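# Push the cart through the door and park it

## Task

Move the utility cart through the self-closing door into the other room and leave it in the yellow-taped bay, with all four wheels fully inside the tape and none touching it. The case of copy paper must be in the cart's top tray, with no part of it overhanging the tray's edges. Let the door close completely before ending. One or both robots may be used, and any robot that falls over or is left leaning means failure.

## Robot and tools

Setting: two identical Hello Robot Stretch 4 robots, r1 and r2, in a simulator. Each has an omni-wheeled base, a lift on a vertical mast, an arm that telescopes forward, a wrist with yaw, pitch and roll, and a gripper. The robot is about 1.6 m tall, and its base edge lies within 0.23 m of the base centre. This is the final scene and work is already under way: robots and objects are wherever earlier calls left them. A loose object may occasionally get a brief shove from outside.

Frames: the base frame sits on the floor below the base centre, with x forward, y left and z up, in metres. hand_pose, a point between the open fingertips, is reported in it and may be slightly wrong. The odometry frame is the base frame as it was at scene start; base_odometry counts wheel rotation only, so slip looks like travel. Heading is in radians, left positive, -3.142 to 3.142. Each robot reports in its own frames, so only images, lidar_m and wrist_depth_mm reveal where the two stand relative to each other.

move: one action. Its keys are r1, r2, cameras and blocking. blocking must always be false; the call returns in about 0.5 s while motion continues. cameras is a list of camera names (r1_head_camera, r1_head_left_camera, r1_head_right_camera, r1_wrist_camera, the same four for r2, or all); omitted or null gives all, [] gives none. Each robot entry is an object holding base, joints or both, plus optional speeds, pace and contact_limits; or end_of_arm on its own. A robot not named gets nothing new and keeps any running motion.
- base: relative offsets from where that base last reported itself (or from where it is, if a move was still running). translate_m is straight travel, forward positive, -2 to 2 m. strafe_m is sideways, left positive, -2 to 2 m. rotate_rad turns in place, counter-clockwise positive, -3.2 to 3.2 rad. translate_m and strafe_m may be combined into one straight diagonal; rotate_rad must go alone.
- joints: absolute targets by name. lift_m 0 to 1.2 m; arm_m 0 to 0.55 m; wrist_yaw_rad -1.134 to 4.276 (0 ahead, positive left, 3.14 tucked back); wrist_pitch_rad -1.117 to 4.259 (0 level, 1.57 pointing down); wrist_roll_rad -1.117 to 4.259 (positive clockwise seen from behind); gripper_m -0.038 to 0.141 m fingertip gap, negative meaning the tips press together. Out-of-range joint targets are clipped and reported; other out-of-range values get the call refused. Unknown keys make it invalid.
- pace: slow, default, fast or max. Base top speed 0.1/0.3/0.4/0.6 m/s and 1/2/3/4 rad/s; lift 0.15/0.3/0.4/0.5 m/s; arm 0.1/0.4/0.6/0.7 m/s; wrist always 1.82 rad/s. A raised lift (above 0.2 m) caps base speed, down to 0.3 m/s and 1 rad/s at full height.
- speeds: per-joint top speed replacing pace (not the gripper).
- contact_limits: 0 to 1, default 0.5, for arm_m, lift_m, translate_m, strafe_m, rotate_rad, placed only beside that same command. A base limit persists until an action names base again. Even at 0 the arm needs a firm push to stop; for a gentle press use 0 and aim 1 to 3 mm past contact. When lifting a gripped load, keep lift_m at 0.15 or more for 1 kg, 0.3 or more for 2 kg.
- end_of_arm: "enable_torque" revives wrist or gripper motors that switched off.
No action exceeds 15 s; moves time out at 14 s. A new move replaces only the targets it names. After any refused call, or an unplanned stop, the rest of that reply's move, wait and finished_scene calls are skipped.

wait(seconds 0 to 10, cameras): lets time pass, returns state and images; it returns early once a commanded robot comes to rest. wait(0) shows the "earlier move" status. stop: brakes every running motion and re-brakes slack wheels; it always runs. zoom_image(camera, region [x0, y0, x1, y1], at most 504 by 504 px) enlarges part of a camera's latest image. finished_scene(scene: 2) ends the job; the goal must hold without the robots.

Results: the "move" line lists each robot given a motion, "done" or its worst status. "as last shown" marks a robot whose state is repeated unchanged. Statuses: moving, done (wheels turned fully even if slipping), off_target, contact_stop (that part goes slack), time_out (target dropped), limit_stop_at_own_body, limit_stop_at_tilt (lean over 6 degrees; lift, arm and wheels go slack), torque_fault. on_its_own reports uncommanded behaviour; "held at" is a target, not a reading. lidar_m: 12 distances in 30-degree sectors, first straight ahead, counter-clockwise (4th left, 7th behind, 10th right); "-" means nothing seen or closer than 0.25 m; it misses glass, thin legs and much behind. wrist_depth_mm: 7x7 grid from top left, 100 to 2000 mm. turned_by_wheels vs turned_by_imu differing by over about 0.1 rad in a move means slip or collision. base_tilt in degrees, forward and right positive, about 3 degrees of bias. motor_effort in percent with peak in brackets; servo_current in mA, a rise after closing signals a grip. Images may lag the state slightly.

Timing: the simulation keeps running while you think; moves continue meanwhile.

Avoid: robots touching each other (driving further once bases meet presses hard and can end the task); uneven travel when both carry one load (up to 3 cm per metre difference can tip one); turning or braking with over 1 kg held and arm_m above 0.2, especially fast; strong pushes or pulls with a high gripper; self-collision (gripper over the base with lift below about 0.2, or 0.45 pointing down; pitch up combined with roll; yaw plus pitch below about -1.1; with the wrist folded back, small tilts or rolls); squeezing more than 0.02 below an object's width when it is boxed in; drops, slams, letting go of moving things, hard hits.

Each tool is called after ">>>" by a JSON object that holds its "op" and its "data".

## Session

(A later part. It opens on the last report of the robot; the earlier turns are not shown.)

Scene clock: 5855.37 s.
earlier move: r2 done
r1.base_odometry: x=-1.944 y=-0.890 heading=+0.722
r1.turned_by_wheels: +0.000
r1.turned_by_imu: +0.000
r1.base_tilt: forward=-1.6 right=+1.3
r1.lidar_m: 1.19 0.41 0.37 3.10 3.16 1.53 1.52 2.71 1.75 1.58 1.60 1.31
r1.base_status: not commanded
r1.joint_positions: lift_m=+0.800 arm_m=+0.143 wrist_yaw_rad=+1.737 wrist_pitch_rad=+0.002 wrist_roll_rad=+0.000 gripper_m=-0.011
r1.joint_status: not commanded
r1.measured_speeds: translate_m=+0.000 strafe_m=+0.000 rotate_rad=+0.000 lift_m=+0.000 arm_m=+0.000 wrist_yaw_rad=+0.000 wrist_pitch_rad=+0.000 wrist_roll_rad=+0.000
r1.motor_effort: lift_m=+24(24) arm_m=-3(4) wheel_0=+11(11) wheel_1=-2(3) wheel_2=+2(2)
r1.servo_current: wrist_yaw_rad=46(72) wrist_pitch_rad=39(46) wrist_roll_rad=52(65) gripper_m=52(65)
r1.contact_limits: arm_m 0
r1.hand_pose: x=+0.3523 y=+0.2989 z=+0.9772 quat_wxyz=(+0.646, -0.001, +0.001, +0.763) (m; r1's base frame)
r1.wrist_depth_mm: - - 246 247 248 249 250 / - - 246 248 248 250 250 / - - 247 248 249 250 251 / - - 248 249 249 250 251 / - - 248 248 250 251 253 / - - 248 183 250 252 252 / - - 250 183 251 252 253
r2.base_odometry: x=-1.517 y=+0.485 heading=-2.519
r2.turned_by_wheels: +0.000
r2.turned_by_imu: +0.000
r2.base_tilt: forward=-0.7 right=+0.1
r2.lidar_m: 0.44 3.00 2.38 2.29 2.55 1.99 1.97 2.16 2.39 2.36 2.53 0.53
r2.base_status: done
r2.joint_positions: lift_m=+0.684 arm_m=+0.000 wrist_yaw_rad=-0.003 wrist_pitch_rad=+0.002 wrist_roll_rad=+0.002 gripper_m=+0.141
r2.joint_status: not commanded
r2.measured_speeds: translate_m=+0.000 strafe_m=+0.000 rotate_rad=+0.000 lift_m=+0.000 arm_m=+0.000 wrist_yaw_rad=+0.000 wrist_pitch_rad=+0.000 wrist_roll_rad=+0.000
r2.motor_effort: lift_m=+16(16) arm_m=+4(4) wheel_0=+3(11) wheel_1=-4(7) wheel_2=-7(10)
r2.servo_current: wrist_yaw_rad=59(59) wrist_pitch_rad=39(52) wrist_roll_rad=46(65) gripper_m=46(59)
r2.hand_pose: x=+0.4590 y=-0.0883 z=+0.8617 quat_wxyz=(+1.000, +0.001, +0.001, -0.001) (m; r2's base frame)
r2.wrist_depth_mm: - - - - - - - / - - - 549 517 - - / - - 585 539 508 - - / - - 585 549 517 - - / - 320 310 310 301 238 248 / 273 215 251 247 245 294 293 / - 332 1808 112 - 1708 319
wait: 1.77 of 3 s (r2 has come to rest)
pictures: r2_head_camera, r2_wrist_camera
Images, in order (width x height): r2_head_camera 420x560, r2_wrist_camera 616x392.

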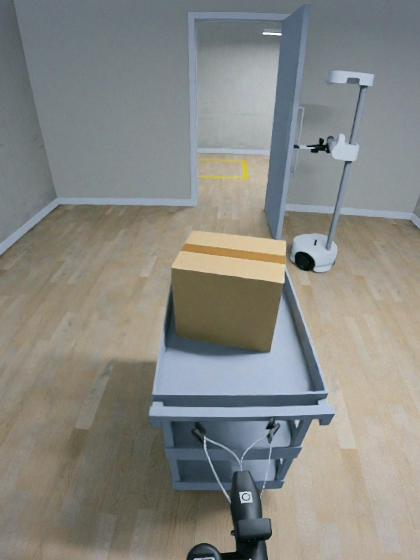

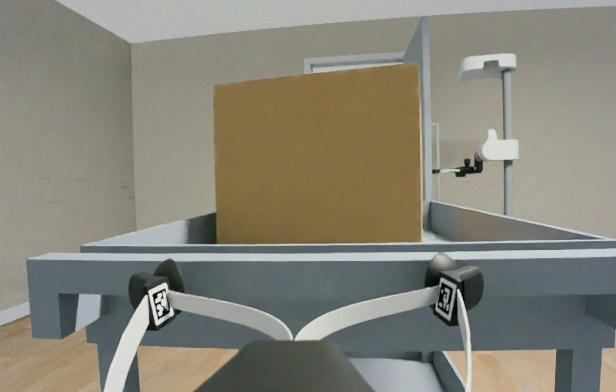

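>>> {"op": "move", "data": {"blocking": false, "r2": {"base": {"rotate_rad": -0.087}, "pace": "slow"}, "cameras": []}}

>>> {"op": "wait", "data": {"seconds": 2, "cameras": []}}

>>> {"op": "move", "data": {"blocking": false, "r2": {"base": {"translate_m": 0.35, "strafe_m": 0.03}, "pace": "slow"}, "cameras": []}}

>>> {"op": "wait", "data": {"seconds": 6, "cameras": ["r2_head_camera", "r2_wrist_camera"]}}

>>> {"op": "zoom_image", "data": {"camera": "r2_head_camera", "region": [110, 220, 390, 500]}}

Scene clock: 5880.60 s.
move: r2 moving
r1.base_odometry: x=-1.944 y=-0.890 heading=+0.722
r1.turned_by_wheels: +0.000
r1.turned_by_imu: +0.000
r1.base_tilt: forward=-1.6 right=+1.3
r1.lidar_m: 1.18 0.38 0.40 3.11 3.18 1.51 1.51 2.68 1.75 1.57 1.61 1.33
r1.base_status: not commanded
r1.joint_positions: lift_m=+0.800 arm_m=+0.143 wrist_yaw_rad=+1.737 wrist_pitch_rad=+0.002 wrist_roll_rad=+0.000 gripper_m=-0.011
r1.joint_status: not commanded
r1.measured_speeds: translate_m=+0.000 strafe_m=+0.000 rotate_rad=+0.000 lift_m=+0.000 arm_m=+0.000 wrist_yaw_rad=+0.000 wrist_pitch_rad=+0.000 wrist_roll_rad=+0.000
r1.motor_effort: lift_m=+24(24) arm_m=-3(4) wheel_0=+11(11) wheel_1=-2(3) wheel_2=+2(2)
r1.servo_current: wrist_yaw_rad=52(65) wrist_pitch_rad=39(46) wrist_roll_rad=46(59) gripper_m=52(59)
r1.contact_limits: arm_m 0
r1.hand_pose: x=+0.3523 y=+0.2989 z=+0.9772 quat_wxyz=(+0.646, -0.001, +0.001, +0.763) (m; r1's base frame)
r1.wrist_depth_mm: - - 246 247 248 250 250 / - - 246 248 248 250 250 / - - 248 248 249 250 251 / - - 248 249 250 250 252 / - - 248 249 250 251 252 / - - 248 184 250 252 252 / - - 249 183 250 252 253
r2.base_odometry: x=-1.517 y=+0.485 heading=-2.601
r2.turned_by_wheels: -0.082
r2.turned_by_imu: -0.079
r2.base_tilt: forward=-0.7 right=+0.0
r2.lidar_m: 0.46 0.48 2.39 2.30 2.45 2.04 1.97 2.10 2.41 2.36 2.47 0.54
r2.base_status: rotate_rad moving
r2.joint_positions: lift_m=+0.684 arm_m=+0.000 wrist_yaw_rad=-0.003 wrist_pitch_rad=+0.002 wrist_roll_rad=+0.002 gripper_m=+0.141
r2.joint_status: not commanded
r2.measured_speeds: translate_m=+0.000 strafe_m=+0.000 rotate_rad=-0.103 lift_m=+0.000 arm_m=+0.000 wrist_yaw_rad=+0.000 wrist_pitch_rad=+0.000 wrist_roll_rad=+0.000
r2.motor_effort: lift_m=+16(16) arm_m=+4(4) wheel_0=+4(8) wheel_1=+5(6) wheel_2=+4(8)
r2.servo_current: wrist_yaw_rad=52(65) wrist_pitch_rad=39(46) wrist_roll_rad=39(59) gripper_m=52(52)
r2.hand_pose: x=+0.4590 y=-0.0882 z=+0.8617 quat_wxyz=(+1.000, +0.001, +0.001, -0.001) (m; r2's base frame)
r2.wrist_depth_mm: - - - - - - - / - - 569 539 - - - / - - 559 539 - - - / - - 564 535 - - - / 315 254 315 278 265 258 315 / 289 215 255 256 319 315 262 / 340 1808 866 112 319 1708 1921
pictures: none
No camera images: "cameras" was empty.

Scene clock: 5880.97 s.
earlier move: r2 done
r1.base_odometry: x=-1.944 y=-0.890 heading=+0.722
r1.turned_by_wheels: +0.000
r1.turned_by_imu: +0.000
r1.base_tilt: forward=-1.6 right=+1.2
r1.lidar_m: 1.17 0.41 0.37 3.12 3.20 1.52 1.52 2.66 1.74 1.57 1.61 1.31
r1.base_status: not commanded
r1.joint_positions: lift_m=+0.800 arm_m=+0.143 wrist_yaw_rad=+1.737 wrist_pitch_rad=+0.002 wrist_roll_rad=+0.000 gripper_m=-0.011
r1.joint_status: not commanded
r1.measured_speeds: translate_m=+0.000 strafe_m=+0.000 rotate_rad=+0.000 lift_m=+0.000 arm_m=+0.000 wrist_yaw_rad=+0.000 wrist_pitch_rad=+0.000 wrist_roll_rad=+0.000
r1.motor_effort: lift_m=+24(24) arm_m=-4(4) wheel_0=+10(11) wheel_1=-3(3) wheel_2=+2(2)
r1.servo_current: wrist_yaw_rad=26(78) wrist_pitch_rad=39(52) wrist_roll_rad=39(59) gripper_m=59(59)
r1.contact_limits: arm_m 0
r1.hand_pose: x=+0.3523 y=+0.2989 z=+0.9772 quat_wxyz=(+0.646, -0.001, +0.001, +0.763) (m; r1's base frame)
r1.wrist_depth_mm: - - 246 247 248 249 250 / - - 247 248 249 249 250 / - - 247 248 249 250 250 / - - 248 249 250 251 251 / - - 248 248 251 250 251 / - - 248 184 250 251 252 / - - 249 183 251 252 253
r2.base_odometry: x=-1.517 y=+0.485 heading=-2.605
r2.turned_by_wheels: -0.004
r2.turned_by_imu: -0.004
r2.base_tilt: forward=-0.7 right=+0.1
r2.lidar_m: 0.45 0.45 2.41 2.31 2.46 2.04 1.98 2.08 2.43 2.34 2.48 0.54
r2.base_status: done
r2.joint_positions: lift_m=+0.684 arm_m=+0.000 wrist_yaw_rad=-0.003 wrist_pitch_rad=+0.002 wrist_roll_rad=+0.002 gripper_m=+0.141
r2.joint_status: not commanded
r2.measured_speeds: translate_m=+0.000 strafe_m=+0.000 rotate_rad=+0.000 lift_m=+0.000 arm_m=+0.000 wrist_yaw_rad=+0.000 wrist_pitch_rad=+0.000 wrist_roll_rad=+0.000
r2.motor_effort: lift_m=+16(16) arm_m=+3(4) wheel_0=+4(8) wheel_1=+5(6) wheel_2=+4(8)
r2.servo_current: wrist_yaw_rad=52(65) wrist_pitch_rad=46(46) wrist_roll_rad=46(59) gripper_m=46(52)
r2.hand_pose: x=+0.4590 y=-0.0882 z=+0.8617 quat_wxyz=(+1.000, +0.001, +0.001, -0.001) (m; r2's base frame)
r2.wrist_depth_mm: - - - - - - - / - - 569 539 - - - / - - 559 535 - - - / - - 569 539 - - - / 314 254 315 279 265 257 317 / 276 215 255 256 319 307 257 / 325 1808 878 112 320 1756 1808
wait: 0.37 of 2 s (r2 has come to rest)
pictures: none
No camera images: "cameras" was empty.

Scene clock: 5881.47 s.
move: r2 moving
r1.base_odometry: x=-1.944 y=-0.890 heading=+0.722
r1.turned_by_wheels: +0.000
r1.turned_by_imu: +0.000
r1.base_tilt: forward=-1.6 right=+1.3
r1.lidar_m: 1.17 0.40 0.38 3.12 3.16 1.55 1.52 2.67 1.76 1.57 1.60 1.32
r1.base_status: not commanded
r1.joint_positions: lift_m=+0.800 arm_m=+0.143 wrist_yaw_rad=+1.737 wrist_pitch_rad=+0.002 wrist_roll_rad=+0.000 gripper_m=-0.011
r1.joint_status: not commanded
r1.measured_speeds: translate_m=+0.000 strafe_m=+0.000 rotate_rad=+0.000 lift_m=+0.000 arm_m=+0.000 wrist_yaw_rad=+0.000 wrist_pitch_rad=+0.000 wrist_roll_rad=+0.000
r1.motor_effort: lift_m=+24(24) arm_m=-3(4) wheel_0=+10(11) wheel_1=-2(3) wheel_2=+2(2)
r1.servo_current: wrist_yaw_rad=46(65) wrist_pitch_rad=46(46) wrist_roll_rad=33(65) gripper_m=65(65)
r1.contact_limits: arm_m 0
r1.hand_pose: x=+0.3523 y=+0.2989 z=+0.9772 quat_wxyz=(+0.646, -0.001, +0.001, +0.763) (m; r1's base frame)
r1.wrist_depth_mm: - - 246 247 248 249 250 / - - 247 247 248 250 249 / - - 248 248 250 250 251 / - - 247 249 250 251 251 / - - 249 249 250 252 252 / - - 249 184 250 252 252 / - - 249 183 250 252 253
r2.base_odometry: x=-1.527 y=+0.478 heading=-2.605
r2.turned_by_wheels: +0.000
r2.turned_by_imu: +0.000
r2.base_tilt: forward=-0.7 right=+0.1
r2.lidar_m: 0.40 0.46 2.41 2.30 2.49 2.04 2.00 2.11 2.43 2.35 2.48 0.53
r2.base_status: translate_m moving; strafe_m moving
r2.joint_positions: lift_m=+0.684 arm_m=+0.000 wrist_yaw_rad=-0.003 wrist_pitch_rad=+0.002 wrist_roll_rad=+0.002 gripper_m=+0.141
r2.joint_status: not commanded
r2.measured_speeds: translate_m=+0.046 strafe_m=+0.004 rotate_rad=-0.010 lift_m=+0.000 arm_m=+0.000 wrist_yaw_rad=+0.000 wrist_pitch_rad=+0.000 wrist_roll_rad=+0.000
r2.motor_effort: lift_m=+16(16) arm_m=+4(4) wheel_0=+8(9) wheel_1=+5(7) wheel_2=-9(10)
r2.servo_current: wrist_yaw_rad=52(52) wrist_pitch_rad=39(46) wrist_roll_rad=52(52) gripper_m=52(59)
r2.hand_pose: x=+0.4590 y=-0.0882 z=+0.8617 quat_wxyz=(+1.000, +0.001, +0.001, -0.001) (m; r2's base frame)
r2.wrist_depth_mm: - - - - - - - / - - 554 517 - - - / - - 549 521 - - - / - - 559 521 - - - / 303 304 306 304 244 255 306 / 291 243 245 245 245 304 257 / 306 307 307 112 309 1708 1756
pictures: none
No camera images: "cameras" was empty.

Scene clock: 5885.77 s.
earlier move: r2 done
r1.base_odometry: x=-1.944 y=-0.890 heading=+0.722
r1.turned_by_wheels: +0.000
r1.turned_by_imu: +0.000
r1.base_tilt: forward=-1.6 right=+1.3
r1.lidar_m: 1.19 0.39 0.38 3.12 3.17 1.21 1.16 2.67 1.75 1.56 1.59 1.30
r1.base_status: not commanded
r1.joint_positions: lift_m=+0.800 arm_m=+0.143 wrist_yaw_rad=+1.737 wrist_pitch_rad=+0.002 wrist_roll_rad=+0.000 gripper_m=-0.011
r1.joint_status: not commanded
r1.measured_speeds: translate_m=+0.000 strafe_m=+0.000 rotate_rad=+0.000 lift_m=+0.000 arm_m=+0.000 wrist_yaw_rad=+0.000 wrist_pitch_rad=+0.000 wrist_roll_rad=+0.000
r1.motor_effort: lift_m=+24(24) arm_m=-4(4) wheel_0=+11(11) wheel_1=-2(3) wheel_2=+2(2)
r1.servo_current: wrist_yaw_rad=65(72) wrist_pitch_rad=46(52) wrist_roll_rad=46(65) gripper_m=52(65)
r1.contact_limits: arm_m 0
r1.hand_pose: x=+0.3523 y=+0.2989 z=+0.9772 quat_wxyz=(+0.646, -0.001, +0.001, +0.763) (m; r1's base frame)
r1.wrist_depth_mm: - - 247 247 248 248 249 / - - 246 248 249 249 250 / - - 247 248 249 250 251 / - - 248 250 250 251 251 / - - 248 248 250 251 252 / - - 248 184 250 252 252 / - - 249 183 251 252 253
r2.base_odometry: x=-1.802 y=+0.280 heading=-2.605
r2.turned_by_wheels: +0.000
r2.turned_by_imu: +0.000
r2.base_tilt: forward=-0.7 right=+0.0
r2.lidar_m: 0.46 3.12 2.38 2.27 2.44 2.40 2.32 2.46 2.46 2.39 2.51 0.51
r2.base_status: done
r2.joint_positions: lift_m=+0.684 arm_m=+0.000 wrist_yaw_rad=-0.004 wrist_pitch_rad=+0.002 wrist_roll_rad=+0.002 gripper_m=+0.141
r2.joint_status: not commanded
r2.measured_speeds: translate_m=+0.000 strafe_m=+0.000 rotate_rad=+0.000 lift_m=+0.000 arm_m=+0.000 wrist_yaw_rad=+0.000 wrist_pitch_rad=+0.000 wrist_roll_rad=+0.000
r2.motor_effort: lift_m=+16(16) arm_m=+4(4) wheel_0=+4(11) wheel_1=+3(10) wheel_2=-6(17)
r2.servo_current: wrist_yaw_rad=59(72) wrist_pitch_rad=46(52) wrist_roll_rad=39(65) gripper_m=46(59)
r2.hand_pose: x=+0.4589 y=-0.0885 z=+0.8617 quat_wxyz=(+1.000, +0.001, +0.001, -0.002) (m; r2's base frame)
r2.wrist_depth_mm: - - - - - - - / - - - - 535 492 - / - - - 585 525 496 - / - - - 585 535 484 - / - - 285 276 272 286 228 / - - 278 315 253 229 278 / - 1921 362 112 - - 1661
wait: 4.30 of 6 s (r2 has come to rest)
pictures: r2_head_camera, r2_wrist_camera
Images, in order (width x height): r2_head_camera 420x560, r2_wrist_camera 616x392.

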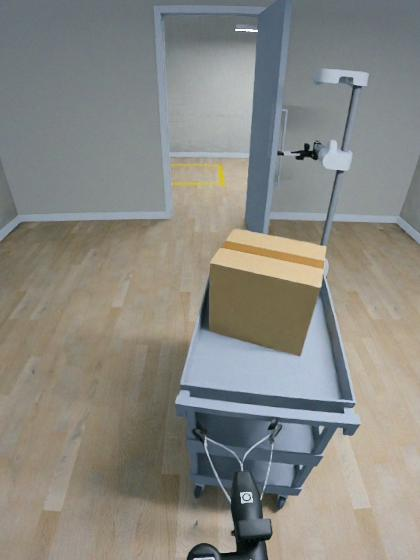

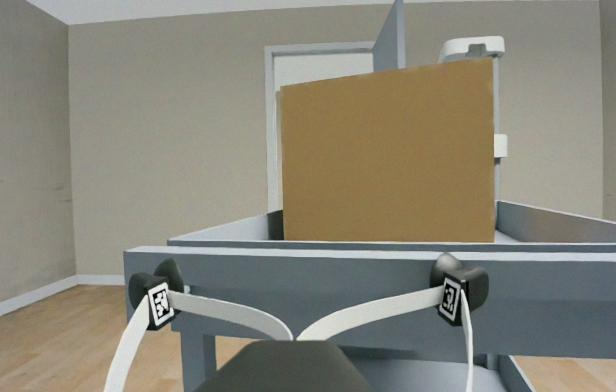

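Scaled by 1.800 from the camera's 420x560 image, which has a finer 1200x1600 frame.

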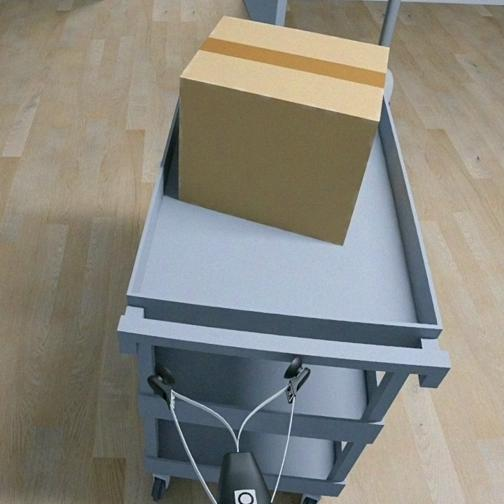

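>>> {"op": "move", "data": {"blocking": false, "r2": {"base": {"translate_m": -0.03, "strafe_m": -0.07}}, "cameras": []}}

>>> {"op": "wait", "data": {"seconds": 3, "cameras": ["r2_head_camera"]}}

>>> {"op": "zoom_image", "data": {"camera": "r2_head_camera", "region": [110, 220, 390, 500]}}

Scene clock: 5970.40 s.
move: r2 moving
r1.base_odometry: x=-1.944 y=-0.890 heading=+0.722
r1.turned_by_wheels: +0.000
r1.turned_by_imu: +0.000
r1.base_tilt: forward=-1.6 right=+1.3
r1.lidar_m: 1.19 0.41 0.39 3.13 3.18 1.18 1.17 2.65 1.74 1.57 1.60 1.32
r1.base_status: not commanded
r1.joint_positions: lift_m=+0.800 arm_m=+0.143 wrist_yaw_rad=+1.737 wrist_pitch_rad=+0.002 wrist_roll_rad=+0.000 gripper_m=-0.011
r1.joint_status: not commanded
r1.measured_speeds: translate_m=+0.000 strafe_m=+0.000 rotate_rad=+0.000 lift_m=+0.000 arm_m=+0.000 wrist_yaw_rad=+0.000 wrist_pitch_rad=+0.000 wrist_roll_rad=+0.000
r1.motor_effort: lift_m=+24(24) arm_m=-3(4) wheel_0=+11(11) wheel_1=-2(3) wheel_2=+2(2)
r1.servo_current: wrist_yaw_rad=52(59) wrist_pitch_rad=46(46) wrist_roll_rad=65(65) gripper_m=59(65)
r1.contact_limits: arm_m 0
r1.hand_pose: x=+0.3523 y=+0.2989 z=+0.9772 quat_wxyz=(+0.646, -0.001, +0.001, +0.763) (m; r1's base frame)
r1.wrist_depth_mm: - - 246 247 248 249 250 / - - 247 248 249 249 251 / - - 247 248 249 250 251 / - - 248 249 250 250 251 / - - 248 249 250 251 252 / - - 249 183 250 251 252 / - - 249 183 251 252 253
r2.base_odometry: x=-1.807 y=+0.312 heading=-2.605
r2.turned_by_wheels: +0.000
r2.turned_by_imu: +0.001
r2.base_tilt: forward=-0.7 right=+0.0
r2.lidar_m: 0.46 3.20 2.40 2.30 2.42 2.38 2.32 2.45 2.44 2.36 2.47 0.50
r2.base_status: translate_m moving; strafe_m moving
r2.joint_positions: lift_m=+0.684 arm_m=+0.000 wrist_yaw_rad=-0.003 wrist_pitch_rad=+0.002 wrist_roll_rad=+0.002 gripper_m=+0.141
r2.joint_status: not commanded
r2.measured_speeds: translate_m=-0.048 strafe_m=-0.113 rotate_rad=-0.003 lift_m=+0.000 arm_m=+0.000 wrist_yaw_rad=+0.000 wrist_pitch_rad=+0.000 wrist_roll_rad=+0.000
r2.motor_effort: lift_m=+16(16) arm_m=+4(4) wheel_0=+4(12) wheel_1=-10(11) wheel_2=+6(8)
r2.servo_current: wrist_yaw_rad=39(52) wrist_pitch_rad=39(46) wrist_roll_rad=39(52) gripper_m=46(59)
r2.hand_pose: x=+0.4590 y=-0.0883 z=+0.8617 quat_wxyz=(+1.000, +0.001, +0.001, -0.001) (m; r2's base frame)
r2.wrist_depth_mm: - - - - - - - / - - - 609 530 1808 - / - - - 591 525 1756 - / - - - 597 530 500 - / - 359 286 277 270 256 231 / - 216 343 270 306 236 285 / 1921 1863 382 112 - - 1618
pictures: none
No camera images: "cameras" was empty.

Scene clock: 5971.30 s.
earlier move: r2 done
r1.base_odometry: x=-1.944 y=-0.890 heading=+0.722
r1.turned_by_wheels: +0.000
r1.turned_by_imu: +0.000
r1.base_tilt: forward=-1.6 right=+1.2
r1.lidar_m: 1.20 0.38 0.39 3.13 3.16 1.17 1.16 2.67 1.75 1.58 1.62 1.33
r1.base_status: not commanded
r1.joint_positions: lift_m=+0.800 arm_m=+0.143 wrist_yaw_rad=+1.737 wrist_pitch_rad=+0.002 wrist_roll_rad=+0.000 gripper_m=-0.011
r1.joint_status: not commanded
r1.measured_speeds: translate_m=+0.000 strafe_m=+0.000 rotate_rad=+0.000 lift_m=+0.000 arm_m=+0.000 wrist_yaw_rad=+0.000 wrist_pitch_rad=+0.000 wrist_roll_rad=+0.000
r1.motor_effort: lift_m=+24(24) arm_m=-4(4) wheel_0=+10(11) wheel_1=-2(3) wheel_2=+2(2)
r1.servo_current: wrist_yaw_rad=52(65) wrist_pitch_rad=39(52) wrist_roll_rad=59(72) gripper_m=52(65)
r1.contact_limits: arm_m 0
r1.hand_pose: x=+0.3523 y=+0.2989 z=+0.9772 quat_wxyz=(+0.646, -0.001, +0.001, +0.763) (m; r1's base frame)
r1.wrist_depth_mm: - - 247 246 248 249 250 / - - 247 248 248 249 250 / - - 247 248 249 250 251 / - - 248 248 249 250 251 / - - 248 249 250 251 251 / - - 248 184 250 251 253 / - - 250 183 251 253 252
r2.base_odometry: x=-1.812 y=+0.356 heading=-2.605
r2.turned_by_wheels: +0.000
r2.turned_by_imu: +0.000
r2.base_tilt: forward=-0.7 right=+0.1
r2.lidar_m: 0.47 3.26 2.45 2.34 2.47 2.38 2.29 2.43 2.39 2.32 2.44 0.51
r2.base_status: done
r2.joint_positions: lift_m=+0.684 arm_m=+0.000 wrist_yaw_rad=-0.003 wrist_pitch_rad=+0.002 wrist_roll_rad=+0.002 gripper_m=+0.141
r2.joint_status: not commanded
r2.measured_speeds: translate_m=+0.000 strafe_m=+0.000 rotate_rad=+0.000 lift_m=+0.000 arm_m=+0.000 wrist_yaw_rad=+0.000 wrist_pitch_rad=+0.000 wrist_roll_rad=+0.000
r2.motor_effort: lift_m=+16(16) arm_m=+4(4) wheel_0=+3(12) wheel_1=-2(11) wheel_2=+5(8)
r2.servo_current: wrist_yaw_rad=46(52) wrist_pitch_rad=46(46) wrist_roll_rad=46(52) gripper_m=46(59)
r2.hand_pose: x=+0.4590 y=-0.0882 z=+0.8617 quat_wxyz=(+1.000, +0.001, +0.001, -0.001) (m; r2's base frame)
r2.wrist_depth_mm: - - - - - - - / - - - 609 525 - - / - - - 585 525 - - / - - - 591 530 - - / - 317 294 281 270 258 241 / - 214 353 336 315 298 291 / 1983 1808 1983 112 - 1661 310
wait: 0.90 of 3 s (r2 has come to rest)
pictures: r2_head_camera
Images, in order (width x height): r2_head_camera 420x560.

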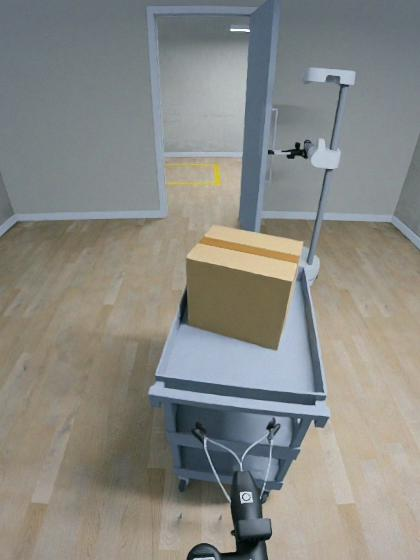

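Scaled by 1.800 from the camera's 420x560 image, which has a finer 1200x1600 frame.

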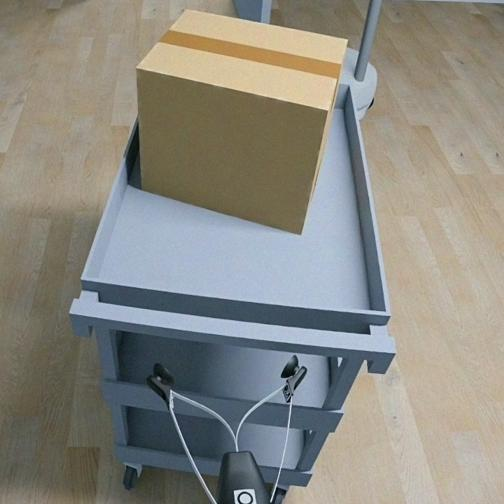

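>>> {"op": "move", "data": {"blocking": false, "cameras": ["r2_head_camera"]}}

>>> {"op": "zoom_image", "data": {"camera": "r2_head_camera", "region": [110, 220, 390, 500]}}

Scene clock: 6000.50 s.
r1.base_odometry: x=-1.944 y=-0.890 heading=+0.722
r1.turned_by_wheels: +0.000
r1.turned_by_imu: +0.000
r1.base_tilt: forward=-1.6 right=+1.2
r1.lidar_m: 1.20 0.40 0.38 3.11 3.18 1.17 1.16 2.66 1.75 1.57 1.58 1.31
r1.base_status: not commanded
r1.joint_positions: lift_m=+0.800 arm_m=+0.143 wrist_yaw_rad=+1.737 wrist_pitch_rad=+0.002 wrist_roll_rad=+0.000 gripper_m=-0.011
r1.joint_status: not commanded
r1.measured_speeds: translate_m=+0.000 strafe_m=+0.000 rotate_rad=+0.000 lift_m=+0.000 arm_m=+0.000 wrist_yaw_rad=+0.000 wrist_pitch_rad=+0.000 wrist_roll_rad=+0.000
r1.motor_effort: lift_m=+24(24) arm_m=-3(4) wheel_0=+10(11) wheel_1=-2(3) wheel_2=+2(2)
r1.servo_current: wrist_yaw_rad=26(65) wrist_pitch_rad=46(52) wrist_roll_rad=46(72) gripper_m=52(65)
r1.contact_limits: arm_m 0
r1.hand_pose: x=+0.3523 y=+0.2989 z=+0.9772 quat_wxyz=(+0.646, -0.001, +0.001, +0.763) (m; r1's base frame)
r1.wrist_depth_mm: - - 246 247 248 249 250 / - - 247 247 249 249 250 / - - 248 249 250 250 251 / - - 248 249 251 250 251 / - - 247 248 250 251 251 / - - 249 183 249 251 253 / - - 249 183 251 252 253
r2.base_odometry: x=-1.812 y=+0.356 heading=-2.605
r2.turned_by_wheels: +0.000
r2.turned_by_imu: +0.000
r2.base_tilt: forward=-0.7 right=+0.1
r2.lidar_m: 0.47 3.26 2.45 2.34 2.48 2.35 2.28 2.44 2.39 2.33 2.44 0.48
r2.base_status: done
r2.joint_positions: lift_m=+0.684 arm_m=+0.000 wrist_yaw_rad=-0.003 wrist_pitch_rad=+0.002 wrist_roll_rad=+0.002 gripper_m=+0.141
r2.joint_status: not commanded
r2.measured_speeds: translate_m=+0.000 strafe_m=+0.000 rotate_rad=+0.000 lift_m=+0.000 arm_m=+0.000 wrist_yaw_rad=+0.000 wrist_pitch_rad=+0.000 wrist_roll_rad=+0.000
r2.motor_effort: lift_m=+16(16) arm_m=+3(4) wheel_0=+2(12) wheel_1=-2(11) wheel_2=+5(8)
r2.servo_current: wrist_yaw_rad=33(52) wrist_pitch_rad=46(46) wrist_roll_rad=39(52) gripper_m=52(59)
r2.hand_pose: x=+0.4590 y=-0.0882 z=+0.8617 quat_wxyz=(+1.000, +0.001, +0.001, -0.001) (m; r2's base frame)
r2.wrist_depth_mm: - - - - - - - / - - - 603 525 - - / - - - 585 521 - - / - - - 591 530 - - / - 315 296 281 271 256 249 / - 215 353 336 315 297 294 / - 1808 1983 112 - 1661 310
pictures: r2_head_camera
Images, in order (width x height): r2_head_camera 420x560.

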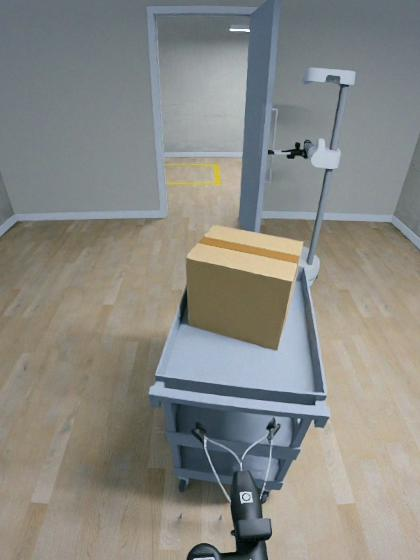

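Scaled by 1.800 from the camera's 420x560 image, which has a finer 1200x1600 frame.

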